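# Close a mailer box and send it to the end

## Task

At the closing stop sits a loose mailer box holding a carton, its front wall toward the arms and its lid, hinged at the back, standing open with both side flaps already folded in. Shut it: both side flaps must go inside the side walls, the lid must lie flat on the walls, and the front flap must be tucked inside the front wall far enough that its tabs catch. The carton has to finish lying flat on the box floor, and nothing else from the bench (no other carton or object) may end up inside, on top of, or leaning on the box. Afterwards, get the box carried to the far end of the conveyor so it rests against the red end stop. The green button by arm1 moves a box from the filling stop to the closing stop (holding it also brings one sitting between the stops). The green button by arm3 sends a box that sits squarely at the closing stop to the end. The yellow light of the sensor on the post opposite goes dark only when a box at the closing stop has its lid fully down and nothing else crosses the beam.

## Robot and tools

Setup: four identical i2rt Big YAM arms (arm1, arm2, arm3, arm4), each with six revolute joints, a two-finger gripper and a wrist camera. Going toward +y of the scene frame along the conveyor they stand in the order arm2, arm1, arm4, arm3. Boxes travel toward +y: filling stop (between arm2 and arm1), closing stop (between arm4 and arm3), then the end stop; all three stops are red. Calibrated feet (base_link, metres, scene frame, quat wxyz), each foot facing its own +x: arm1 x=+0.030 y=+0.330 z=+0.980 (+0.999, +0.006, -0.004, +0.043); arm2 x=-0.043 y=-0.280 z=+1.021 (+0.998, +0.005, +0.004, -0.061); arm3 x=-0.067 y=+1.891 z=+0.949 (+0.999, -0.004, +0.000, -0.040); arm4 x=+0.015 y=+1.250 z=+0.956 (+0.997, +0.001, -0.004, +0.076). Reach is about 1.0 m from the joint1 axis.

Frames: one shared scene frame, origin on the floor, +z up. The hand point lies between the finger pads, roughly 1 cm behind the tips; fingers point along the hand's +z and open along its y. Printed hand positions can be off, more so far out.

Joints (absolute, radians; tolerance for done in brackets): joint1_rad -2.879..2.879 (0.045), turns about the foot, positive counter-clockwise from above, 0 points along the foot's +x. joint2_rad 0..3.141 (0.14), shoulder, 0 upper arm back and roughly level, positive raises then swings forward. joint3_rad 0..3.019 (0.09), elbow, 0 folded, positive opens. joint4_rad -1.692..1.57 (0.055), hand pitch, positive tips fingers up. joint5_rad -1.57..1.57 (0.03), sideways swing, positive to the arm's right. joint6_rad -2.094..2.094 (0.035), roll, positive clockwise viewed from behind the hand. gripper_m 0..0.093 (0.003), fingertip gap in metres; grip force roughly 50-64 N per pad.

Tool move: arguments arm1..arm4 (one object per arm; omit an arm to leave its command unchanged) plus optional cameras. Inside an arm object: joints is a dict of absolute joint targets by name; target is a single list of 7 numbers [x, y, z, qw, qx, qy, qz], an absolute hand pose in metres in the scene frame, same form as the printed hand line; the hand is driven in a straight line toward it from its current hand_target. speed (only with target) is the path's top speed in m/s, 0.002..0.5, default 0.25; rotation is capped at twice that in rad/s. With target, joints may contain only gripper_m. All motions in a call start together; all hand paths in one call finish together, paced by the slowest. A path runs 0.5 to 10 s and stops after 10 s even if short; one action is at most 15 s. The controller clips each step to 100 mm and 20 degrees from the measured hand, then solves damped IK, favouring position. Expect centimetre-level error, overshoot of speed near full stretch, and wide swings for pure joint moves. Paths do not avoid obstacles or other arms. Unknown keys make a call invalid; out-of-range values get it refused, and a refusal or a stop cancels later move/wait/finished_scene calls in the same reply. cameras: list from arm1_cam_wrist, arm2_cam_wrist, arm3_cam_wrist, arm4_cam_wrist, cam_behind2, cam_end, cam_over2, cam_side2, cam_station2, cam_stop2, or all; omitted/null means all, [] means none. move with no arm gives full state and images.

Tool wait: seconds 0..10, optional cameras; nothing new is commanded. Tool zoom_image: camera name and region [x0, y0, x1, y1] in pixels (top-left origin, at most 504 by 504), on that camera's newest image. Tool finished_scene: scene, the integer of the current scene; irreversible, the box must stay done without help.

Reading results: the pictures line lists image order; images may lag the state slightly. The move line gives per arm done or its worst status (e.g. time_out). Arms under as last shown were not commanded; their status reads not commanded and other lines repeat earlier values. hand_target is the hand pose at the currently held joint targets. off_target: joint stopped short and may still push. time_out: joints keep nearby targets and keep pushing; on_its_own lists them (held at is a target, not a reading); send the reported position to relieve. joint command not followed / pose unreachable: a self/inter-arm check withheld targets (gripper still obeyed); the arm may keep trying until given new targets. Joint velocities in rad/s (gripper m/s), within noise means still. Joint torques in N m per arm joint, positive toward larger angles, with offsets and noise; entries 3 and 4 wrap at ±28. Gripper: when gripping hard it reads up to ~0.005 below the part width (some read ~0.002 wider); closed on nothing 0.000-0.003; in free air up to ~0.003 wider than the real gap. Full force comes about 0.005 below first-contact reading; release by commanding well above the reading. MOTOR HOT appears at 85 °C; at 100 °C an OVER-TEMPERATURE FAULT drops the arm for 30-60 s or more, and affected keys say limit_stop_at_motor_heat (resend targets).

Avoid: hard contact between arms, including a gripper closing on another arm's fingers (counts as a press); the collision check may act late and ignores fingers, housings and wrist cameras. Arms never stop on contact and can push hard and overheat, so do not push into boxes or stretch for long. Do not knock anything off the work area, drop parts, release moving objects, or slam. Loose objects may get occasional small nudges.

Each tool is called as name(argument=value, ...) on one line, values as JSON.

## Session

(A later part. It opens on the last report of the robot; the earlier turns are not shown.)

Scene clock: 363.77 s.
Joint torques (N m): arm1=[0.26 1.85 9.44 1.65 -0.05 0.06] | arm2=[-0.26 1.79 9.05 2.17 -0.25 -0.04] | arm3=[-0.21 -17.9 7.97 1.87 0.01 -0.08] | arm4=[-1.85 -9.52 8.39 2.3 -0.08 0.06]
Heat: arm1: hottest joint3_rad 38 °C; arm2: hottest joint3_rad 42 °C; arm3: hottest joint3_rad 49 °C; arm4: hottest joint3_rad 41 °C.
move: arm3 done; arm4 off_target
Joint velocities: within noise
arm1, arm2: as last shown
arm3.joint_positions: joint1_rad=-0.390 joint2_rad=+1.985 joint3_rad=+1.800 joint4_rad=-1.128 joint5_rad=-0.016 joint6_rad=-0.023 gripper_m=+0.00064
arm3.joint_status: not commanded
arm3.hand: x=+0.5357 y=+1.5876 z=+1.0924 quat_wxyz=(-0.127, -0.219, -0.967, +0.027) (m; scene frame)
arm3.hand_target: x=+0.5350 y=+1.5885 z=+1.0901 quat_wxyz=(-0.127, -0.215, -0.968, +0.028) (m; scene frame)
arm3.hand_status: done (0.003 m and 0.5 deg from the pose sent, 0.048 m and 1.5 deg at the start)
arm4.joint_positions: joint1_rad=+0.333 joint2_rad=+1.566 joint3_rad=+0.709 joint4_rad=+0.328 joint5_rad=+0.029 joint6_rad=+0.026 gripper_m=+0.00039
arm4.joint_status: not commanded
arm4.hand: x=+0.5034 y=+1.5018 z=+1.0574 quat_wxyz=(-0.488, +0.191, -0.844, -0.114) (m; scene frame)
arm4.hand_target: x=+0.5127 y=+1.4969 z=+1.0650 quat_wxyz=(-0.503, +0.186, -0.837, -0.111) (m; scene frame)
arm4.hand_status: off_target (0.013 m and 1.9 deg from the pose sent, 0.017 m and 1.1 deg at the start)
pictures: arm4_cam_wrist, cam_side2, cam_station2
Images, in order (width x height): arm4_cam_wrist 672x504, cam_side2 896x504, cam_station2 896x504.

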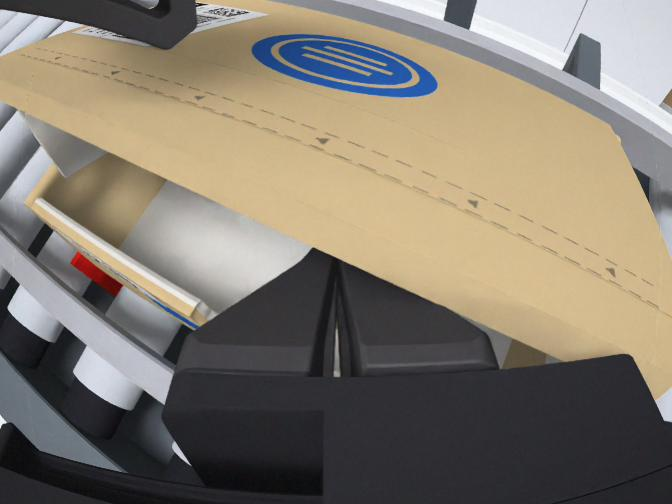

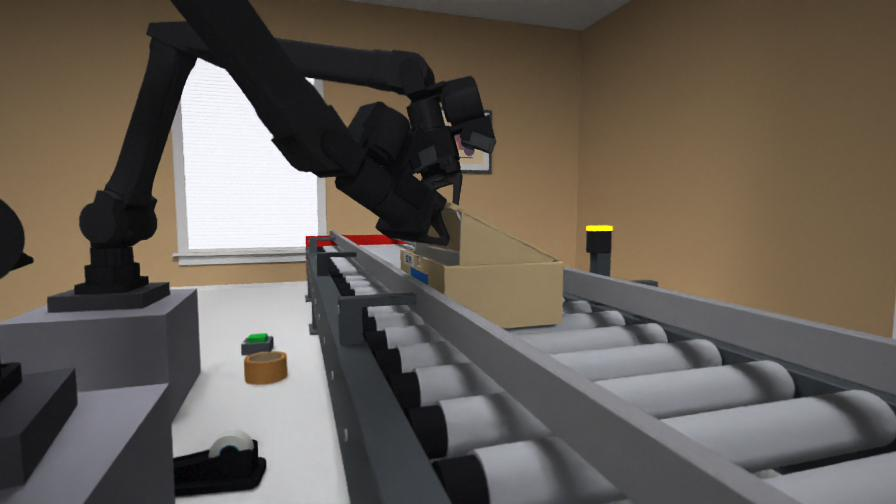

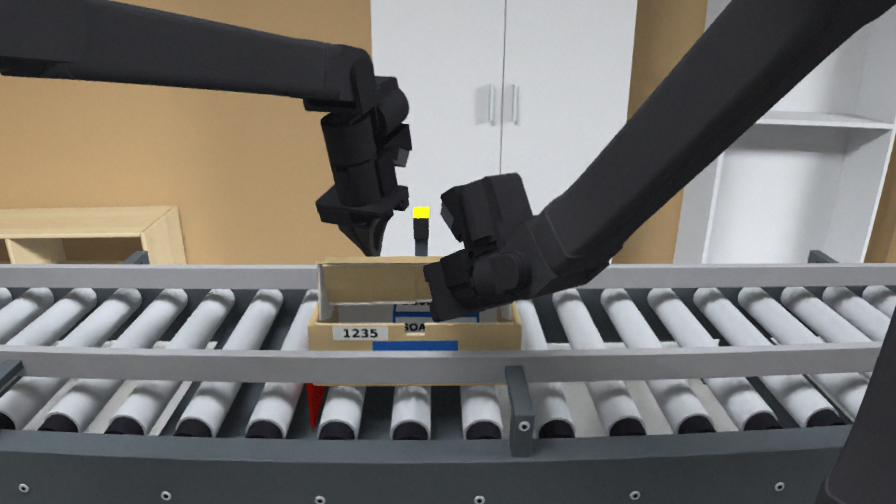

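move(arm4={"target": [0.511, 1.495, 1.060, 0.57435, -0.17573, 0.79266, 0.12733], "speed": 0.1}, cameras=["cam_side2", "arm4_cam_wrist"])

move(arm3={"target": [0.529, 1.5885, 1.071, 0.12744, 0.21459, 0.96794, -0.02825], "speed": 0.08}, cameras=["cam_side2", "arm4_cam_wrist", "cam_station2", "cam_stop2"])

Scene clock: 387.03 s.
Joint torques (N m): arm1=[0.38 1.79 9.47 1.57 -0.04 0.08] | arm2=[-0.26 1.85 9.05 2.15 -0.25 -0.04] | arm3=[-0.38 -17.85 7.99 1.85 0 -0.08] | arm4=[-1.9 -9.29 7.04 2.26 -0.03 0.07]
Heat: arm1: hottest joint3_rad 38 °C; arm2: hottest joint3_rad 42 °C; arm3: hottest joint3_rad 48 °C; arm4: hottest joint3_rad 40 °C.
move: arm4 off_target
Joint velocities: within noise
arm1.joint_positions: joint1_rad=+0.132 joint2_rad=+0.622 joint3_rad=+1.316 joint4_rad=-1.332 joint5_rad=-0.137 joint6_rad=-0.103 gripper_m=+0.09396
arm1.joint_status: not commanded
arm1.hand: x=+0.2589 y=+0.3986 z=+1.4874 quat_wxyz=(-0.449, +0.170, -0.873, -0.091) (m; scene frame)
arm1.hand_target: x=+0.2573 y=+0.3981 z=+1.5005 quat_wxyz=(-0.462, +0.170, -0.866, -0.092) (m; scene frame)
arm1.hand_status: not commanded
arm2.joint_positions: joint1_rad=-0.114 joint2_rad=+0.604 joint3_rad=+1.372 joint4_rad=-1.337 joint5_rad=-0.127 joint6_rad=-0.314 gripper_m=+0.09396
arm2.joint_status: not commanded
arm2.hand: x=+0.1893 y=-0.3187 z=+1.5541 quat_wxyz=(-0.473, +0.062, -0.876, +0.072) (m; scene frame)
arm2.hand_target: x=+0.1870 y=-0.3182 z=+1.5641 quat_wxyz=(-0.483, +0.063, -0.870, +0.075) (m; scene frame)
arm2.hand_status: not commanded
arm3: as last shown
arm3.hand: x=+0.5358 y=+1.5875 z=+1.0924 quat_wxyz=(-0.127, -0.219, -0.967, +0.027) (m; scene frame)
arm3.hand_target: x=+0.5351 y=+1.5885 z=+1.0902 quat_wxyz=(-0.128, -0.215, -0.968, +0.028) (m; scene frame)
arm4.joint_positions: joint1_rad=+0.333 joint2_rad=+1.644 joint3_rad=+0.629 joint4_rad=+0.666 joint5_rad=+0.029 joint6_rad=+0.021 gripper_m=+0.00039
arm4.joint_status: not commanded
arm4.hand: x=+0.5033 y=+1.5017 z=+1.0559 quat_wxyz=(-0.562, +0.181, -0.796, -0.133) (m; scene frame)
arm4.hand_target: x=+0.5107 y=+1.4950 z=+1.0600 quat_wxyz=(-0.573, +0.175, -0.791, -0.127) (m; scene frame)
arm4.hand_status: off_target (0.011 m and 1.6 deg from the pose sent, 0.010 m and 11.7 deg at the start)
pictures: arm4_cam_wrist, cam_side2
Images, in order (width x height): arm4_cam_wrist 672x504, cam_side2 896x504.

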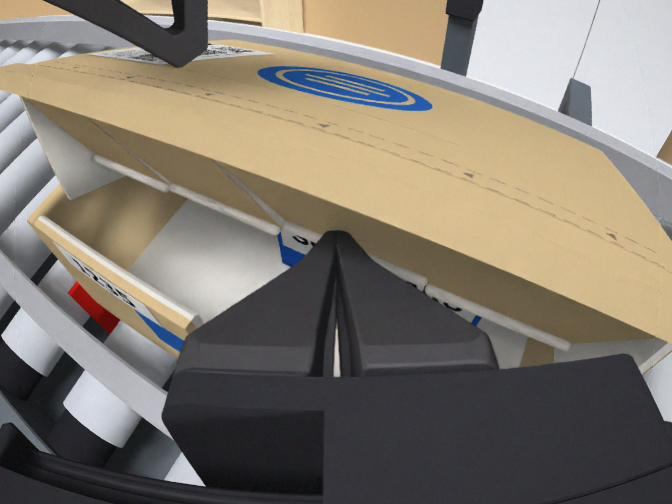

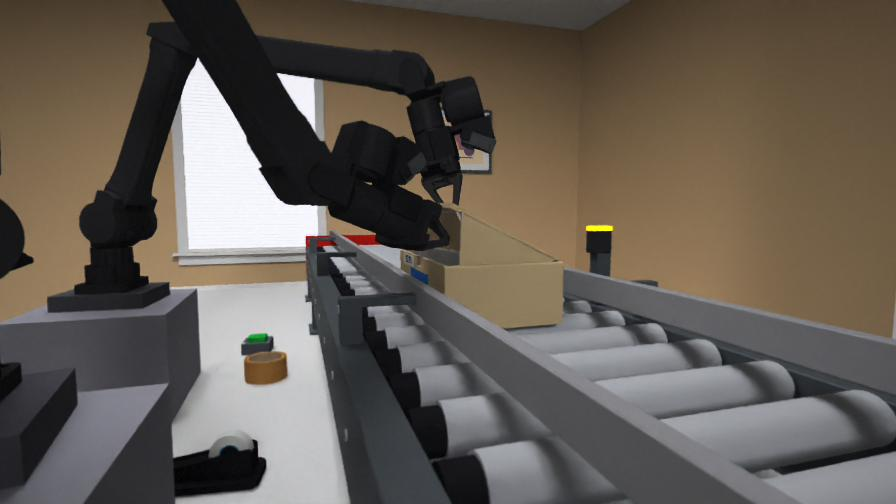

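Scene clock: 388.03 s.
Joint torques (N m): arm1=[0.03 1.73 9.48 1.61 -0.03 0.04] | arm2=[-0.26 1.85 9.03 2.14 -0.25 -0.04] | arm3=[-0.79 -17.08 7.53 1.74 -0.02 -0.08] | arm4=[-1.9 -9.76 7.31 2.26 -0.03 0.07]
Heat: arm1: hottest joint3_rad 38 °C; arm2: hottest joint3_rad 42 °C; arm3: hottest joint3_rad 48 °C; arm4: hottest joint3_rad 40 °C.
move: arm3 done
Joint velocities: within noise
arm1, arm2: as last shown
arm3.joint_positions: joint1_rad=-0.390 joint2_rad=+1.975 joint3_rad=+1.750 joint4_rad=-1.073 joint5_rad=-0.016 joint6_rad=-0.027 gripper_m=+0.00064
arm3.joint_status: not commanded
arm3.hand: x=+0.5331 y=+1.5888 z=+1.0805 quat_wxyz=(-0.134, -0.216, -0.967, +0.029) (m; scene frame)
arm3.hand_target: x=+0.5289 y=+1.5886 z=+1.0710 quat_wxyz=(-0.127, -0.215, -0.968, +0.028) (m; scene frame)
arm3.hand_status: done (0.010 m and 0.8 deg from the pose sent, 0.022 m and 0.5 deg at the start)
arm4.joint_positions: joint1_rad=+0.333 joint2_rad=+1.650 joint3_rad=+0.625 joint4_rad=+0.666 joint5_rad=+0.029 joint6_rad=+0.020 gripper_m=+0.00039
arm4.joint_status: not commanded
arm4.hand: x=+0.5016 y=+1.5008 z=+1.0508 quat_wxyz=(-0.558, +0.181, -0.799, -0.131) (m; scene frame)
arm4.hand_target: x=+0.5107 y=+1.4950 z=+1.0599 quat_wxyz=(-0.573, +0.175, -0.791, -0.127) (m; scene frame)
arm4.hand_status: not commanded
pictures: arm4_cam_wrist, cam_side2, cam_station2, cam_stop2
Images, in order (width x height): arm4_cam_wrist 672x504, cam_side2 896x504, cam_station2 896x504, cam_stop2 896x504.

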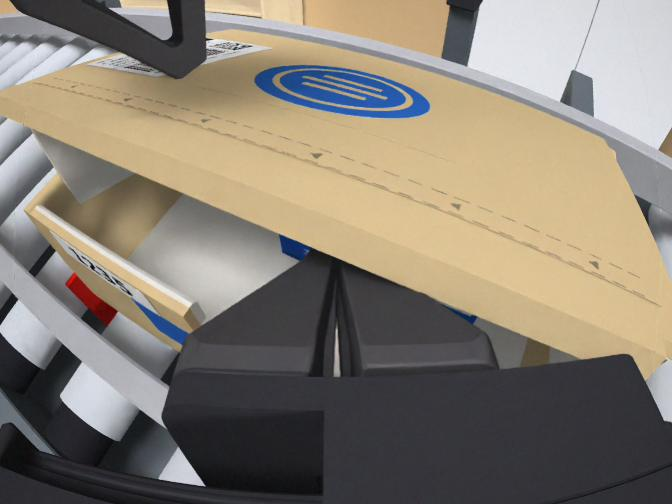

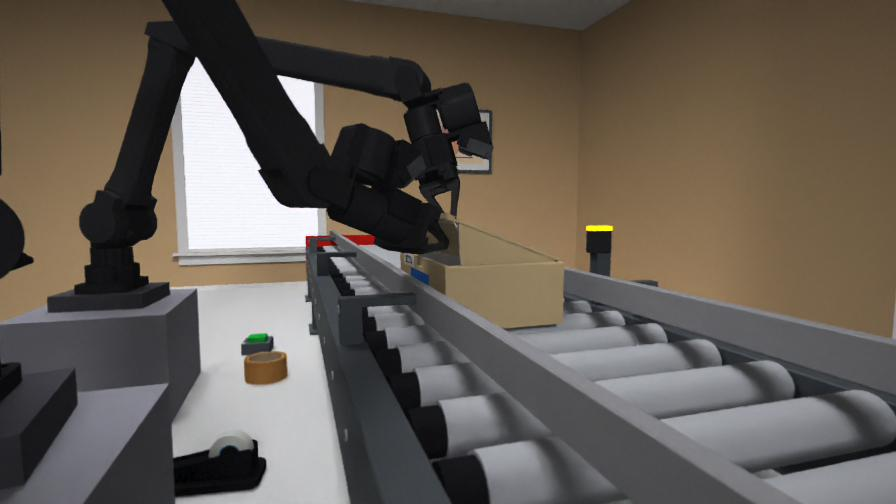

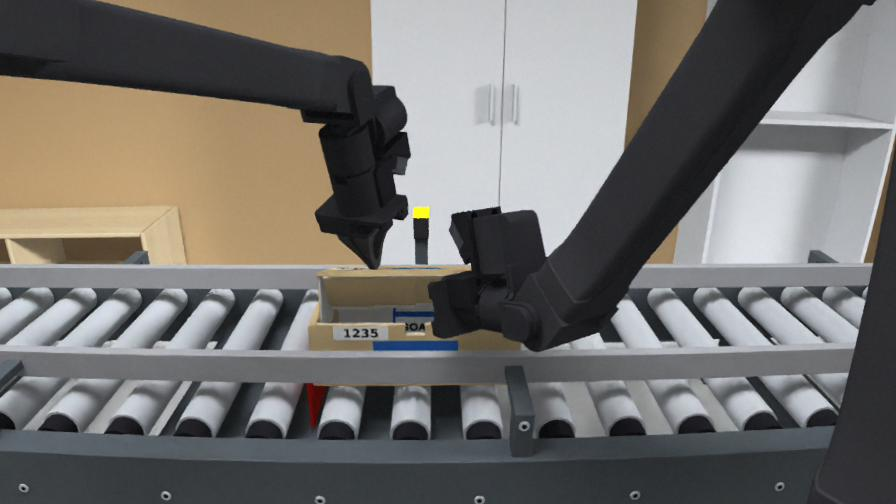

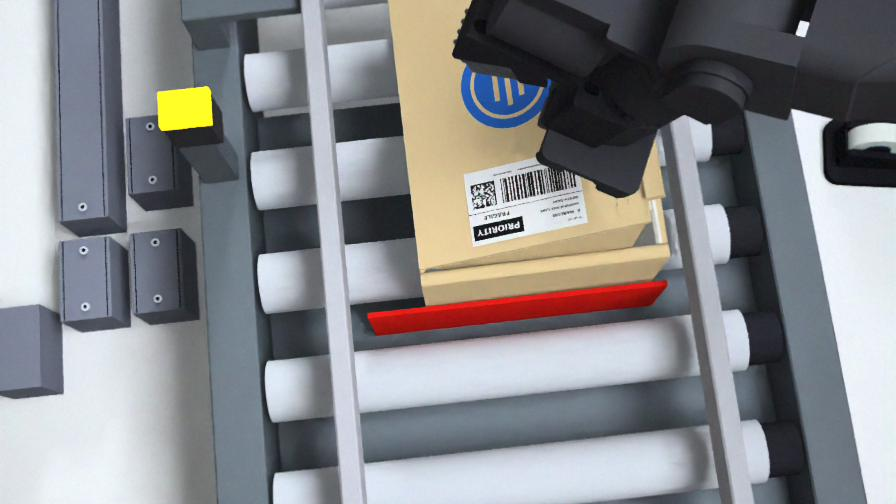

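move(arm4={"target": [0.511, 1.495, 1.054, 0.57435, -0.17573, 0.79266, 0.12733], "speed": 0.08}, arm3={"target": [0.526, 1.5885, 1.052, 0.12744, 0.21459, 0.96794, -0.02825], "speed": 0.08}, cameras=["cam_side2", "arm4_cam_wrist", "cam_station2", "cam_stop2"])

zoom_image(camera="cam_station2", region=[290, 230, 550, 400])

zoom_image(camera="cam_side2", region=[370, 170, 610, 350])

Scene clock: 408.27 s.
Joint torques (N m): arm1=[0.09 1.85 9.48 1.63 -0.02 0.05] | arm2=[-0.21 1.85 9.05 2.15 -0.25 -0.05] | arm3=[-0.73 -16.09 7.19 1.76 -0.06 -0.08] | arm4=[-1.96 -10.11 7.41 2.59 -0.02 0.06]
Heat: arm1: hottest joint3_rad 39 °C; arm2: hottest joint3_rad 42 °C; arm3: hottest joint3_rad 47 °C; arm4: hottest joint3_rad 40 °C.
move: arm3 off_target; arm4 off_target
Joint velocities: within noise
arm1, arm2: as last shown
arm3.joint_positions: joint1_rad=-0.390 joint2_rad=+1.970 joint3_rad=+1.712 joint4_rad=-1.024 joint5_rad=-0.016 joint6_rad=-0.029 gripper_m=+0.00064
arm3.joint_status: not commanded
arm3.hand: x=+0.5326 y=+1.5890 z=+1.0707 quat_wxyz=(-0.142, -0.215, -0.966, +0.031) (m; scene frame)
arm3.hand_target: x=+0.5258 y=+1.5887 z=+1.0522 quat_wxyz=(-0.127, -0.215, -0.968, +0.028) (m; scene frame)
arm3.hand_status: off_target (0.020 m and 1.8 deg from the pose sent, 0.030 m and 0.8 deg at the start)
arm4.joint_positions: joint1_rad=+0.333 joint2_rad=+1.671 joint3_rad=+0.618 joint4_rad=+0.678 joint5_rad=+0.029 joint6_rad=+0.020 gripper_m=+0.00039
arm4.joint_status: not commanded
arm4.hand: x=+0.4992 y=+1.4993 z=+1.0391 quat_wxyz=(-0.552, +0.182, -0.804, -0.130) (m; scene frame)
arm4.hand_target: x=+0.5106 y=+1.4947 z=+1.0539 quat_wxyz=(-0.573, +0.175, -0.791, -0.127) (m; scene frame)
arm4.hand_status: off_target (0.020 m and 3.0 deg from the pose sent, 0.011 m and 2.1 deg at the start)
pictures: arm4_cam_wrist, cam_side2, cam_station2, cam_stop2
Images, in order (width x height): arm4_cam_wrist 672x504, cam_side2 896x504, cam_station2 896x504, cam_stop2 896x504.

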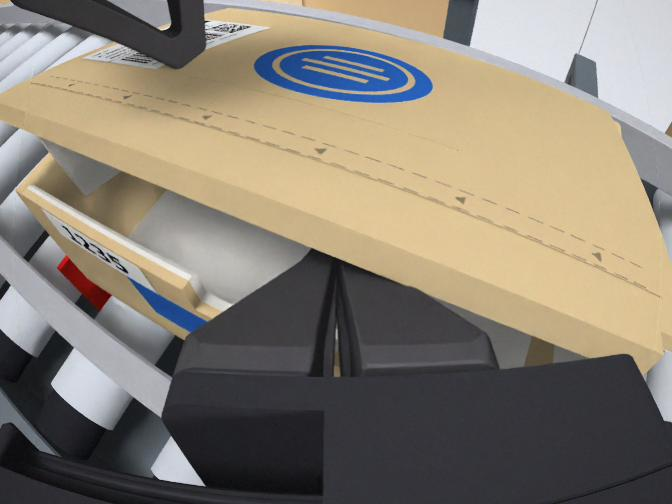

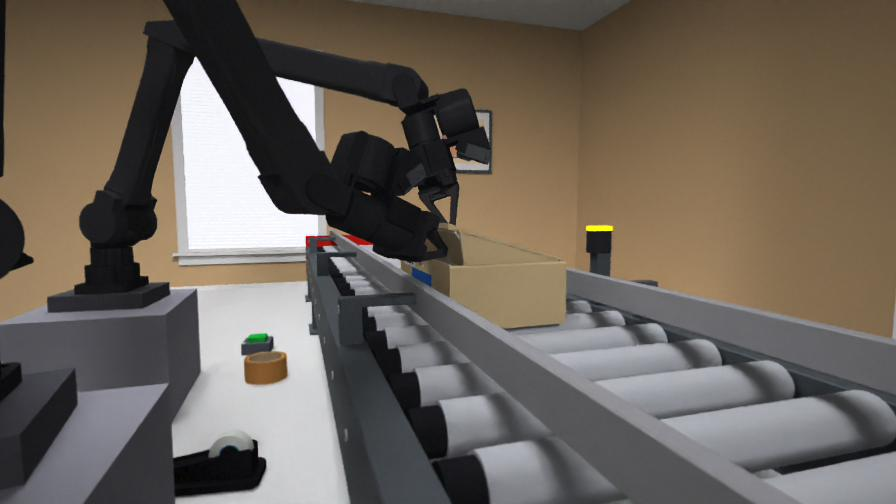

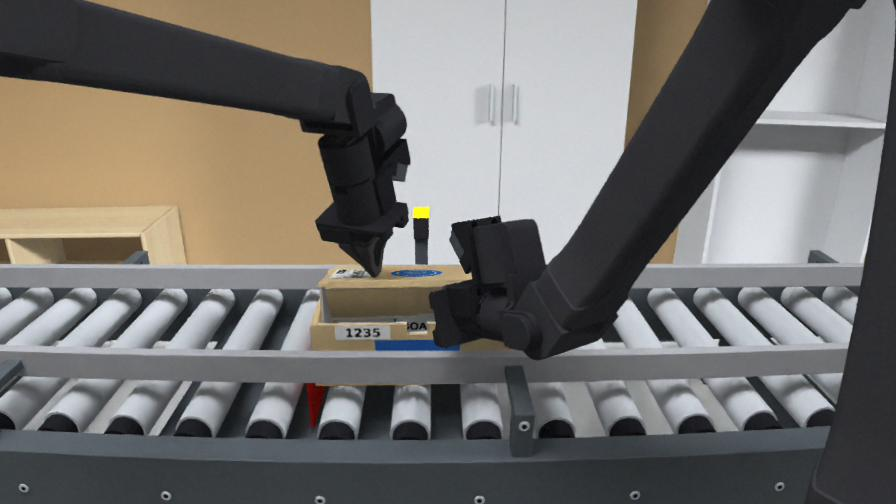

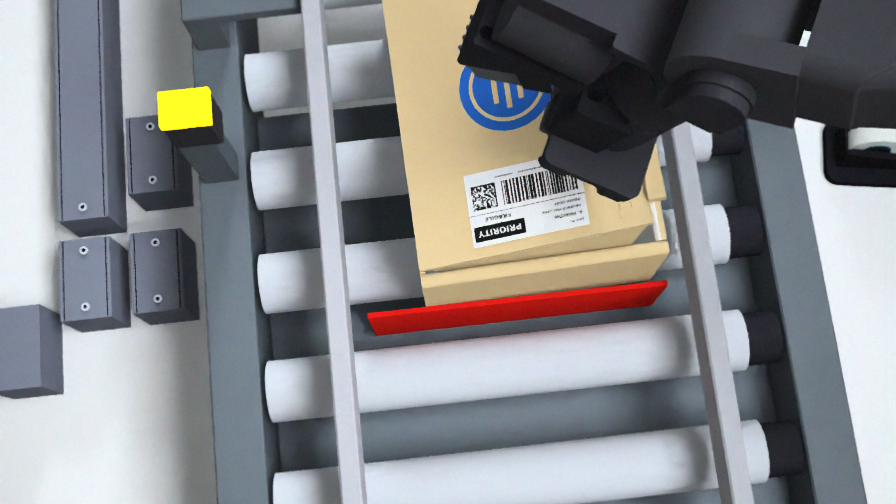

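Scaled by 1.938 from the camera's 896x504 image, which has a finer 1280x720 frame.

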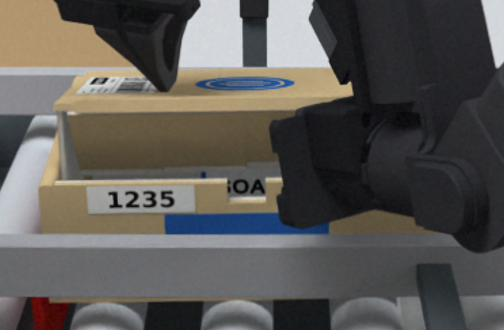

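Scaled by 2.100 from the camera's 896x504 image, which has a finer 1280x720 frame.

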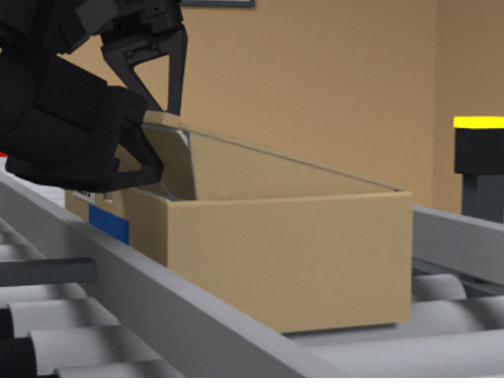

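move(arm4={"target": [0.4256, 1.4557, 1.087, 0.57435, -0.17573, 0.79266, 0.12733], "speed": 0.12}, cameras=["cam_side2", "arm4_cam_wrist", "cam_station2", "cam_over2"])

zoom_image(camera="cam_station2", region=[290, 230, 550, 400])

zoom_image(camera="cam_over2", region=[330, 150, 560, 320])

Scene clock: 440.93 s.
Joint torques (N m): arm1=[0.15 1.9 9.48 1.62 -0.03 0.08] | arm2=[-0.26 1.85 9.06 2.15 -0.25 -0.04] | arm3=[-0.73 -15.79 8.08 1.63 -0.04 -0.1] | arm4=[-1.08 -7 6.94 1.2 -0.01 0.1]
Heat: arm1: hottest joint3_rad 39 °C; arm2: hottest joint3_rad 42 °C; arm3: hottest joint3_rad 44 °C; arm4: hottest joint3_rad 38 °C.
move: arm4 done
Joint velocities: within noise
arm1, arm2, arm3: as last shown
arm3.joint_positions: joint1_rad=-0.390 joint2_rad=+1.970 joint3_rad=+1.699 joint4_rad=-1.021 joint5_rad=-0.016 joint6_rad=-0.029 gripper_m=+0.00064
arm3.hand: x=+0.5292 y=+1.5906 z=+1.0651 quat_wxyz=(-0.137, -0.215, -0.966, +0.030) (m; scene frame)
arm4.joint_positions: joint1_rad=+0.333 joint2_rad=+1.356 joint3_rad=+0.403 joint4_rad=+0.622 joint5_rad=+0.039 joint6_rad=+0.020 gripper_m=+0.00039
arm4.joint_status: not commanded
arm4.hand: x=+0.4255 y=+1.4585 z=+1.0838 quat_wxyz=(-0.570, +0.176, -0.792, -0.130) (m; scene frame)
arm4.hand_target: x=+0.4256 y=+1.4556 z=+1.0870 quat_wxyz=(-0.573, +0.175, -0.791, -0.127) (m; scene frame)
arm4.hand_status: done (0.004 m and 0.5 deg from the pose sent, 0.098 m and 3.0 deg at the start)
pictures: arm4_cam_wrist, cam_over2, cam_side2, cam_station2
Images, in order (width x height): arm4_cam_wrist 672x504, cam_over2 896x504, cam_side2 896x504, cam_station2 896x504.

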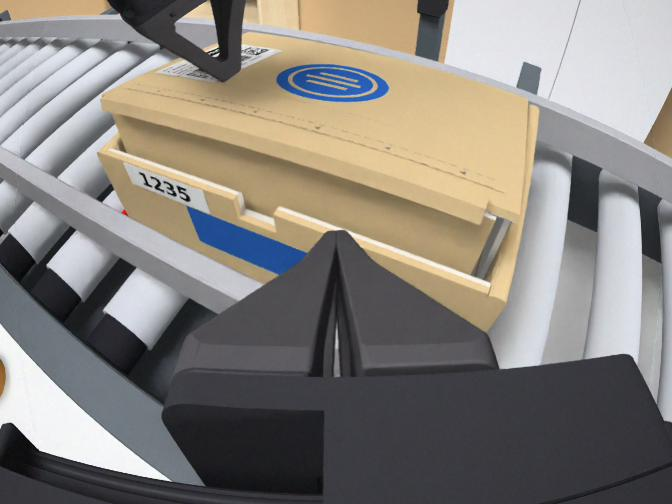

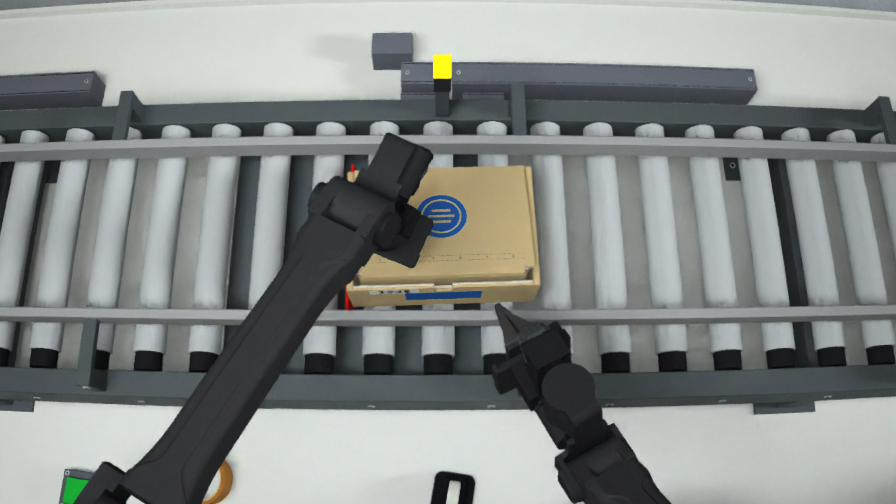

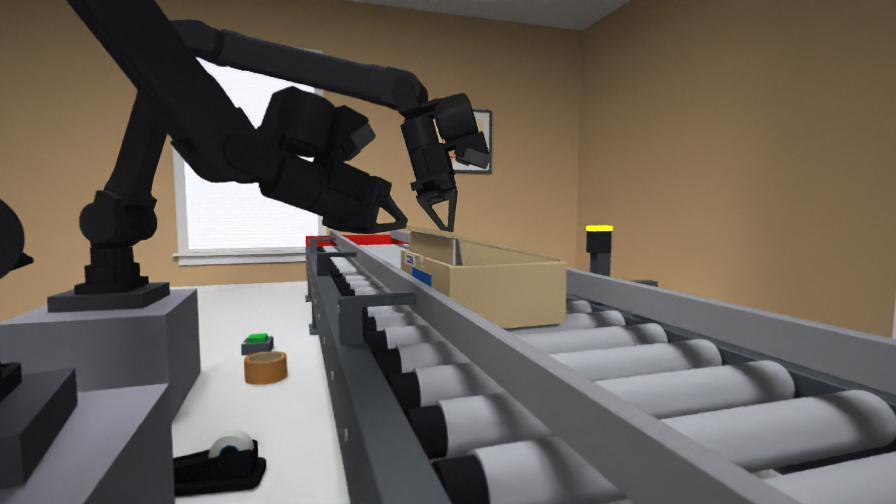

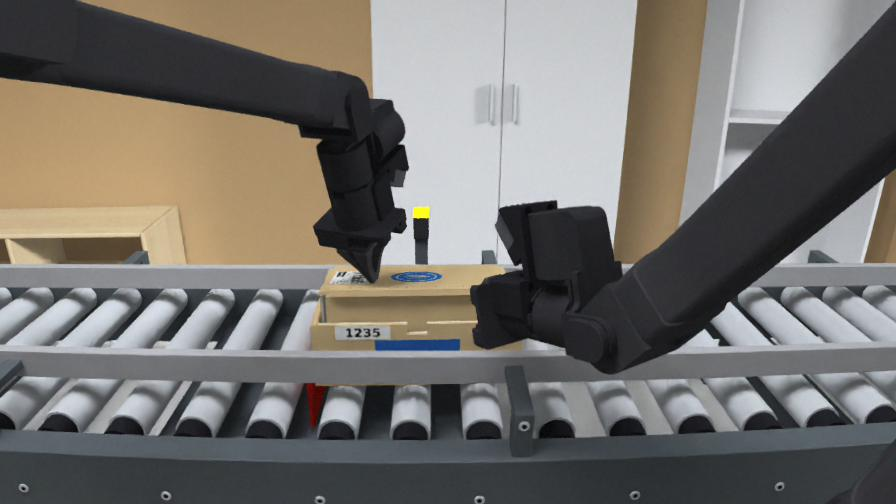

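Scaled by 1.938 from the camera's 896x504 image, which has a finer 1280x720 frame.

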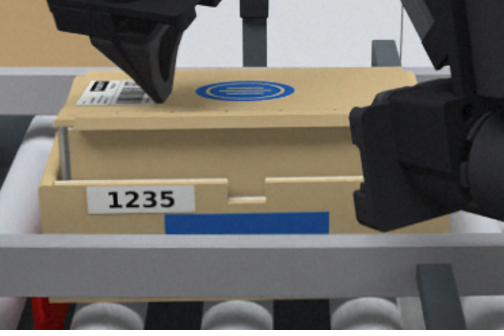

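Scaled by 2.191 from the camera's 896x504 image, which has a finer 1280x720 frame.

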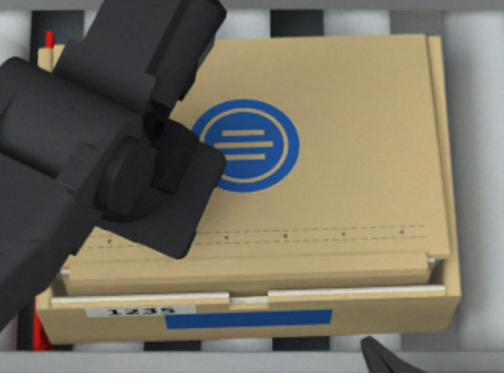

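move(arm3={"target": [0.522, 1.586, 1.005, 0.12744, 0.21459, 0.96794, -0.02825], "speed": 0.08}, cameras=["cam_side2", "arm4_cam_wrist", "cam_station2", "cam_over2"])

zoom_image(camera="cam_station2", region=[290, 230, 550, 400])

Scene clock: 460.70 s.
Joint torques (N m): arm1=[0.09 1.79 9.5 1.65 -0.06 0.06] | arm2=[-0.26 1.85 9.06 2.15 -0.25 -0.05] | arm3=[-1.14 -13.74 7.53 2.15 -0.12 -0.08] | arm4=[-1.03 -7 6.95 1.22 -0.01 0.1]
Heat: arm1: hottest joint3_rad 39 °C; arm2: hottest joint3_rad 42 °C; arm3: hottest joint3_rad 45 °C; arm4: hottest joint3_rad 37 °C.
move: arm3 off_target
Joint velocities: within noise
arm1, arm2, arm4: as last shown
arm3.joint_positions: joint1_rad=-0.390 joint2_rad=+1.973 joint3_rad=+1.628 joint4_rad=-0.923 joint5_rad=-0.016 joint6_rad=-0.034 gripper_m=+0.00064
arm3.joint_status: not commanded
arm3.hand: x=+0.5274 y=+1.5914 z=+1.0389 quat_wxyz=(-0.148, -0.212, -0.965, +0.033) (m; scene frame)
arm3.hand_target: x=+0.5207 y=+1.5869 z=+1.0057 quat_wxyz=(-0.127, -0.215, -0.968, +0.028) (m; scene frame)
arm3.hand_status: off_target (0.035 m and 2.5 deg from the pose sent, 0.061 m and 1.2 deg at the start)
arm4.hand: x=+0.4255 y=+1.4585 z=+1.0837 quat_wxyz=(-0.570, +0.176, -0.792, -0.130) (m; scene frame)
arm4.hand_target: x=+0.4256 y=+1.4557 z=+1.0870 quat_wxyz=(-0.573, +0.175, -0.791, -0.127) (m; scene frame)
pictures: arm4_cam_wrist, cam_over2, cam_side2, cam_station2
Images, in order (width x height): arm4_cam_wrist 672x504, cam_over2 896x504, cam_side2 896x504, cam_station2 896x504.

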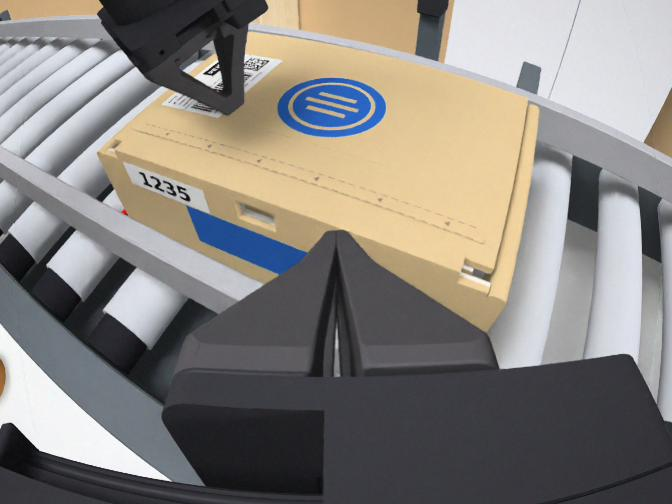

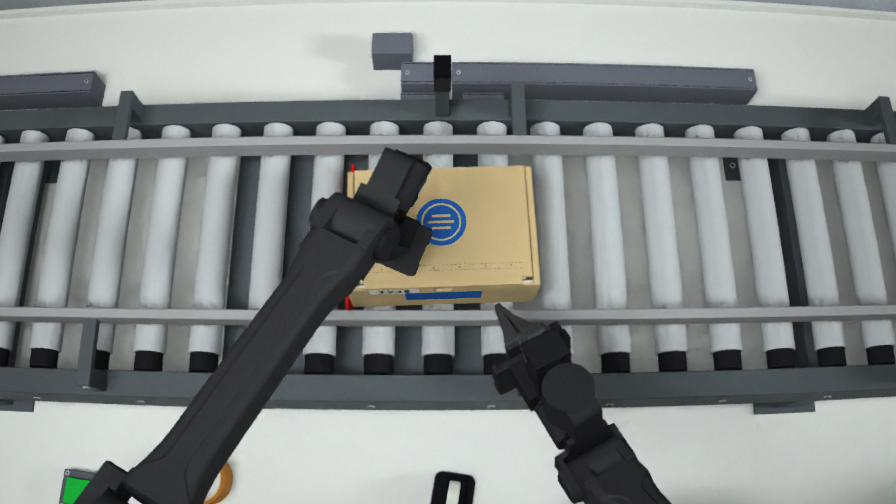

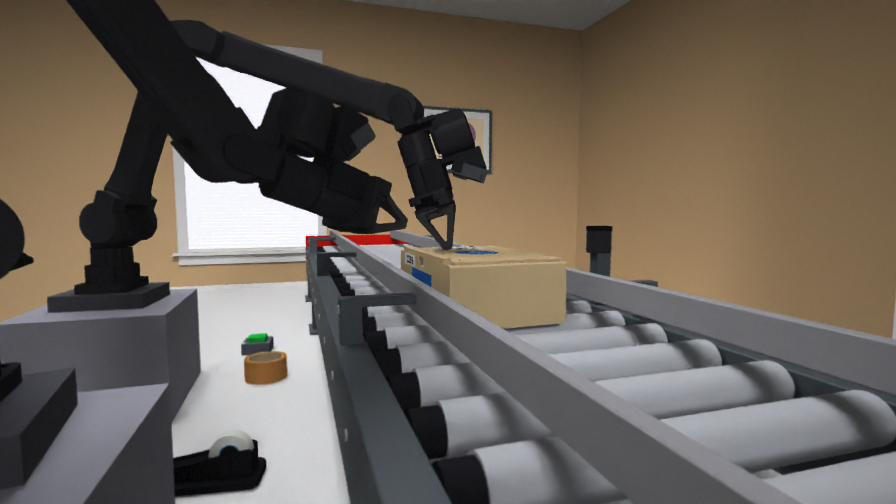

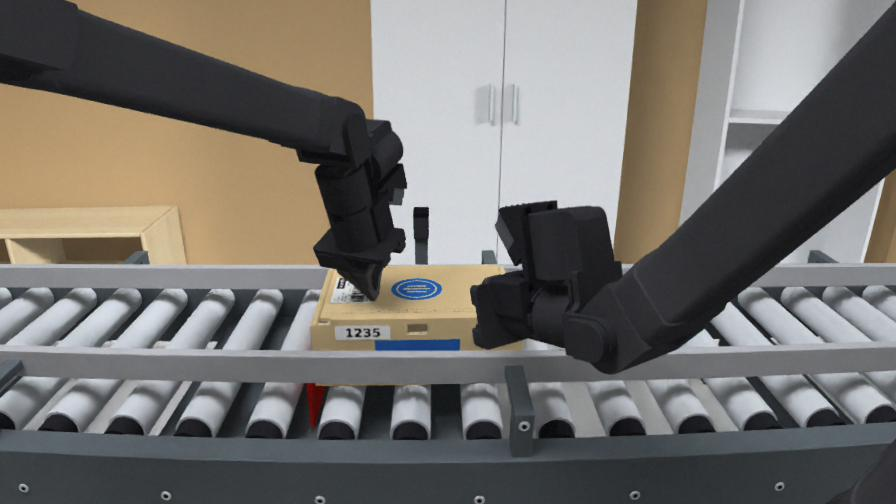

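Scaled by 1.938 from the camera's 896x504 image, which has a finer 1280x720 frame.

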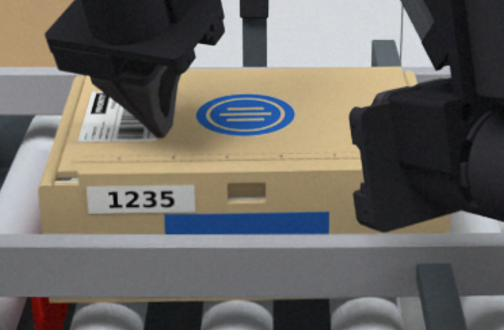

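move(arm3={"target": [0.5215, 1.586, 0.970, 0.12744, 0.21459, 0.96794, -0.02825], "speed": 0.08}, cameras=["arm4_cam_wrist", "cam_over2"])

zoom_image(camera="arm4_cam_wrist", region=[80, 20, 560, 340])

Scene clock: 468.37 s.
Joint torques (N m): arm1=[0.09 1.55 9.47 1.61 -0.05 0.06] | arm2=[-0.26 1.79 9.06 2.15 -0.25 -0.04] | arm3=[-1.14 -11.22 5.79 2.4 -0.13 -0.07] | arm4=[-1.08 -6.95 6.93 1.21 -0.01 0.1]
Heat: arm1: hottest joint3_rad 39 °C; arm2: hottest joint3_rad 42 °C; arm3: hottest joint3_rad 44 °C; arm4: hottest joint3_rad 37 °C.
move: arm3 off_target
Joint velocities: within noise
arm1, arm2, arm4: as last shown
arm3.joint_positions: joint1_rad=-0.390 joint2_rad=+1.971 joint3_rad=+1.606 joint4_rad=-0.853 joint5_rad=-0.016 joint6_rad=-0.035 gripper_m=+0.00064
arm3.joint_status: not commanded
arm3.hand: x=+0.5348 y=+1.5876 z=+1.0359 quat_wxyz=(-0.172, -0.211, -0.961, +0.040) (m; scene frame)
arm3.hand_target: x=+0.5177 y=+1.5885 z=+0.9734 quat_wxyz=(-0.128, -0.215, -0.968, +0.028) (m; scene frame)
arm3.hand_status: off_target (0.067 m and 5.4 deg from the pose sent, 0.070 m and 2.5 deg at the start)
pictures: arm4_cam_wrist, cam_over2
Images, in order (width x height): arm4_cam_wrist 672x504, cam_over2 896x504.

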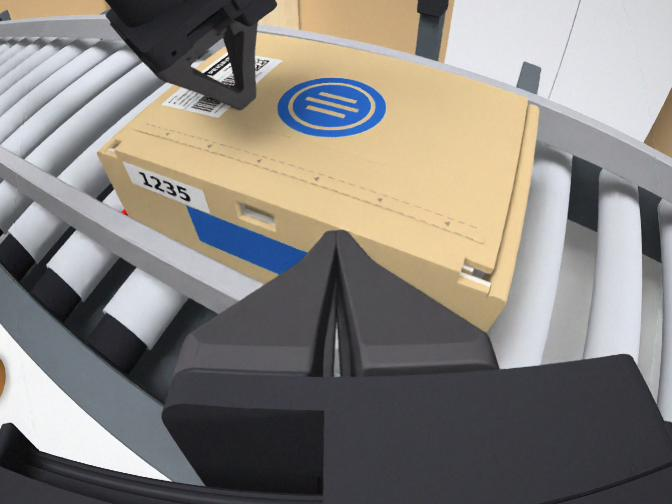

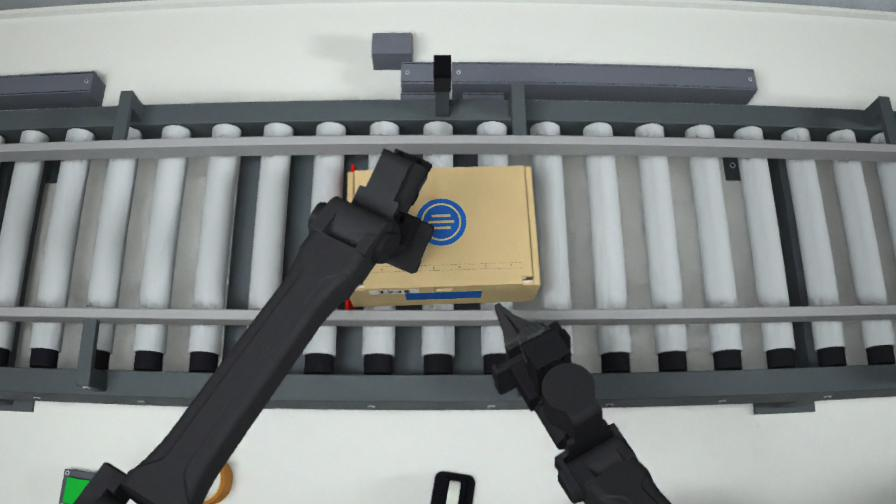

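Scaled by 1.050 from the camera's 672x504 image, which has a finer 960x720 frame.

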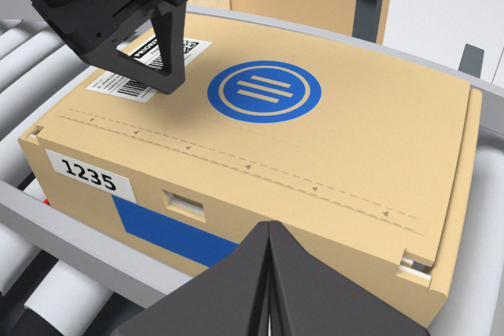

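move(arm3={"target": [0.538, 1.588, 1.062, 0.12744, 0.21459, 0.96794, -0.02825], "speed": 0.1}, cameras=["arm4_cam_wrist", "cam_over2", "cam_stop2", "cam_side2"])

zoom_image(camera="arm4_cam_wrist", region=[80, 20, 560, 340])

zoom_image(camera="cam_stop2", region=[360, 180, 700, 350])

zoom_image(camera="cam_over2", region=[330, 140, 570, 320])

Scene clock: 477.33 s.
Joint torques (N m): arm1=[0.38 2.08 9.48 1.52 -0.05 0.07] | arm2=[-0.26 1.79 9.03 2.14 -0.25 -0.04] | arm3=[-0.09 -15.5 11.92 1.1 0.01 0.07] | arm4=[-1.03 -6.95 6.94 1.22 -0.01 0.1]
Heat: arm1: hottest joint3_rad 39 °C; arm2: hottest joint3_rad 42 °C; arm3: hottest joint3_rad 44 °C; arm4: hottest joint3_rad 37 °C.
move: arm3 off_target
Joint velocities: within noise
arm1, arm2, arm4: as last shown
arm3.joint_positions: joint1_rad=-0.390 joint2_rad=+1.981 joint3_rad=+1.703 joint4_rad=-1.047 joint5_rad=-0.016 joint6_rad=-0.035 gripper_m=+0.00064
arm3.joint_status: not commanded
arm3.hand: x=+0.5246 y=+1.5929 z=+1.0577 quat_wxyz=(-0.121, -0.213, -0.969, +0.026) (m; scene frame)
arm3.hand_target: x=+0.5375 y=+1.5883 z=+1.0621 quat_wxyz=(-0.128, -0.214, -0.968, +0.028) (m; scene frame)
arm3.hand_status: off_target (0.015 m and 0.8 deg from the pose sent, 0.026 m and 5.4 deg at the start)
pictures: arm4_cam_wrist, cam_over2, cam_side2, cam_stop2
Images, in order (width x height): arm4_cam_wrist 672x504, cam_over2 896x504, cam_side2 896x504, cam_stop2 896x504.

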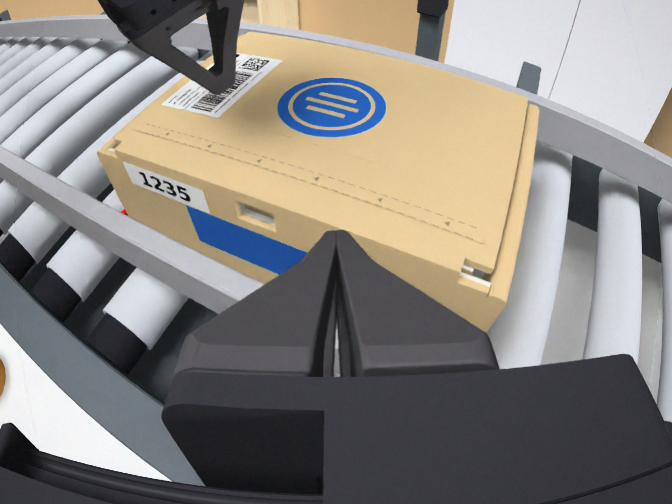

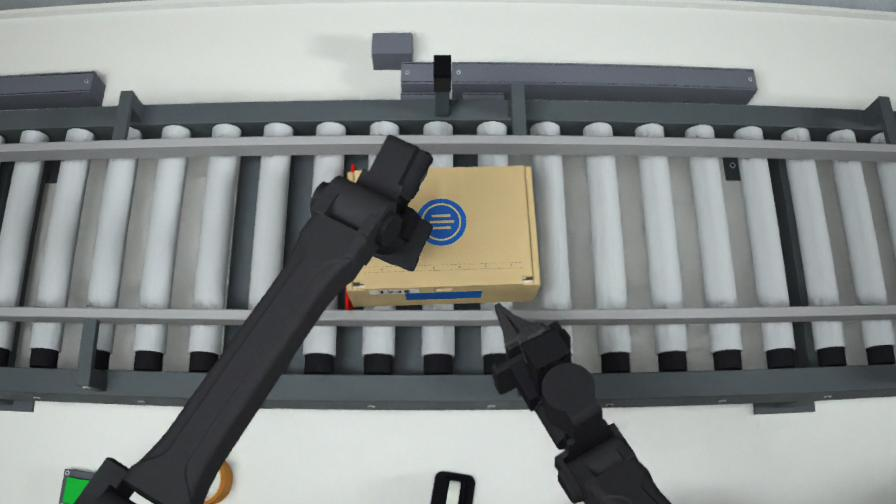

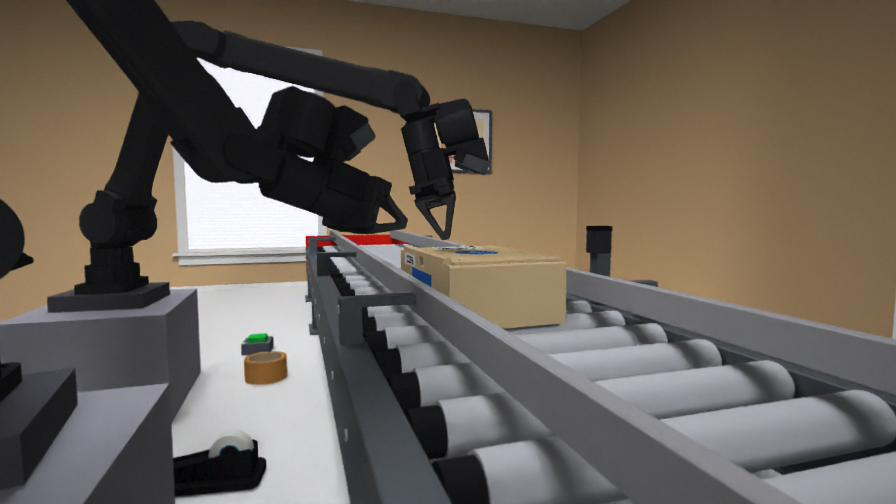

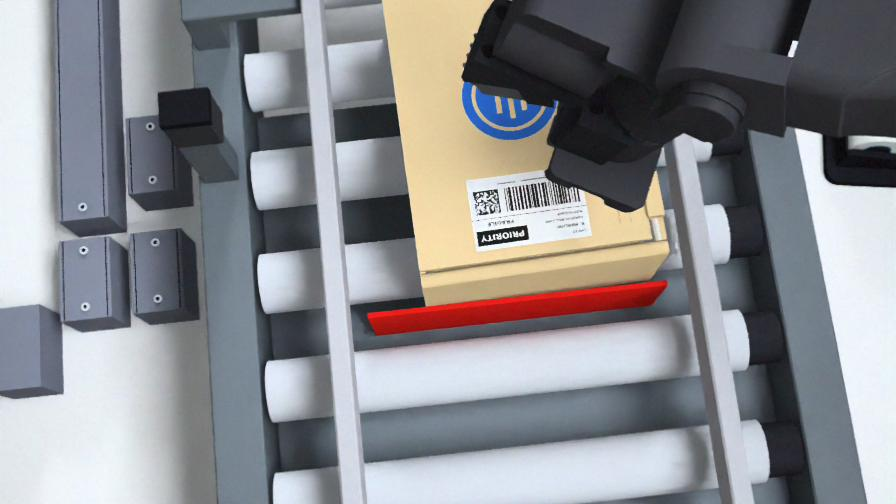

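Scaled by 1.050 from the camera's 672x504 image, which has a finer 960x720 frame.

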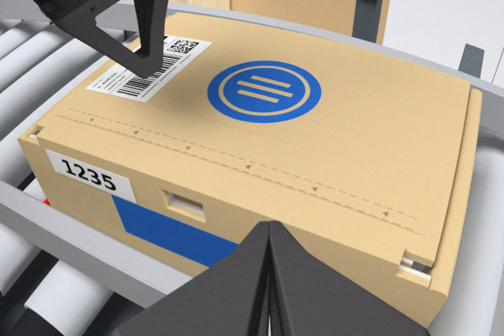

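Scaled by 1.482 from the camera's 896x504 image, which has a finer 1280x720 frame.

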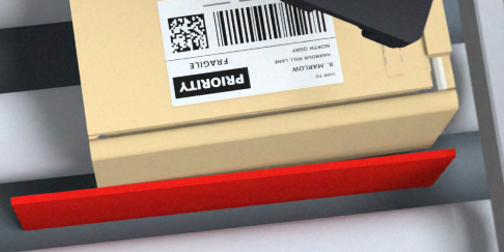

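Scaled by 2.100 from the camera's 896x504 image, which has a finer 1280x720 frame.

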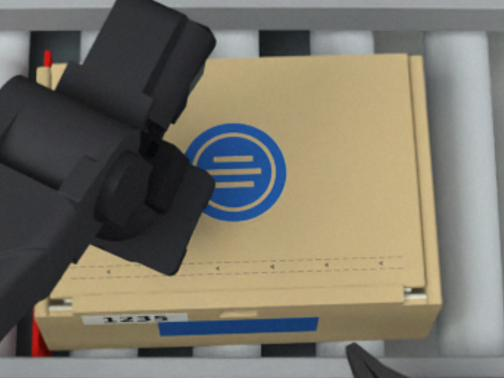

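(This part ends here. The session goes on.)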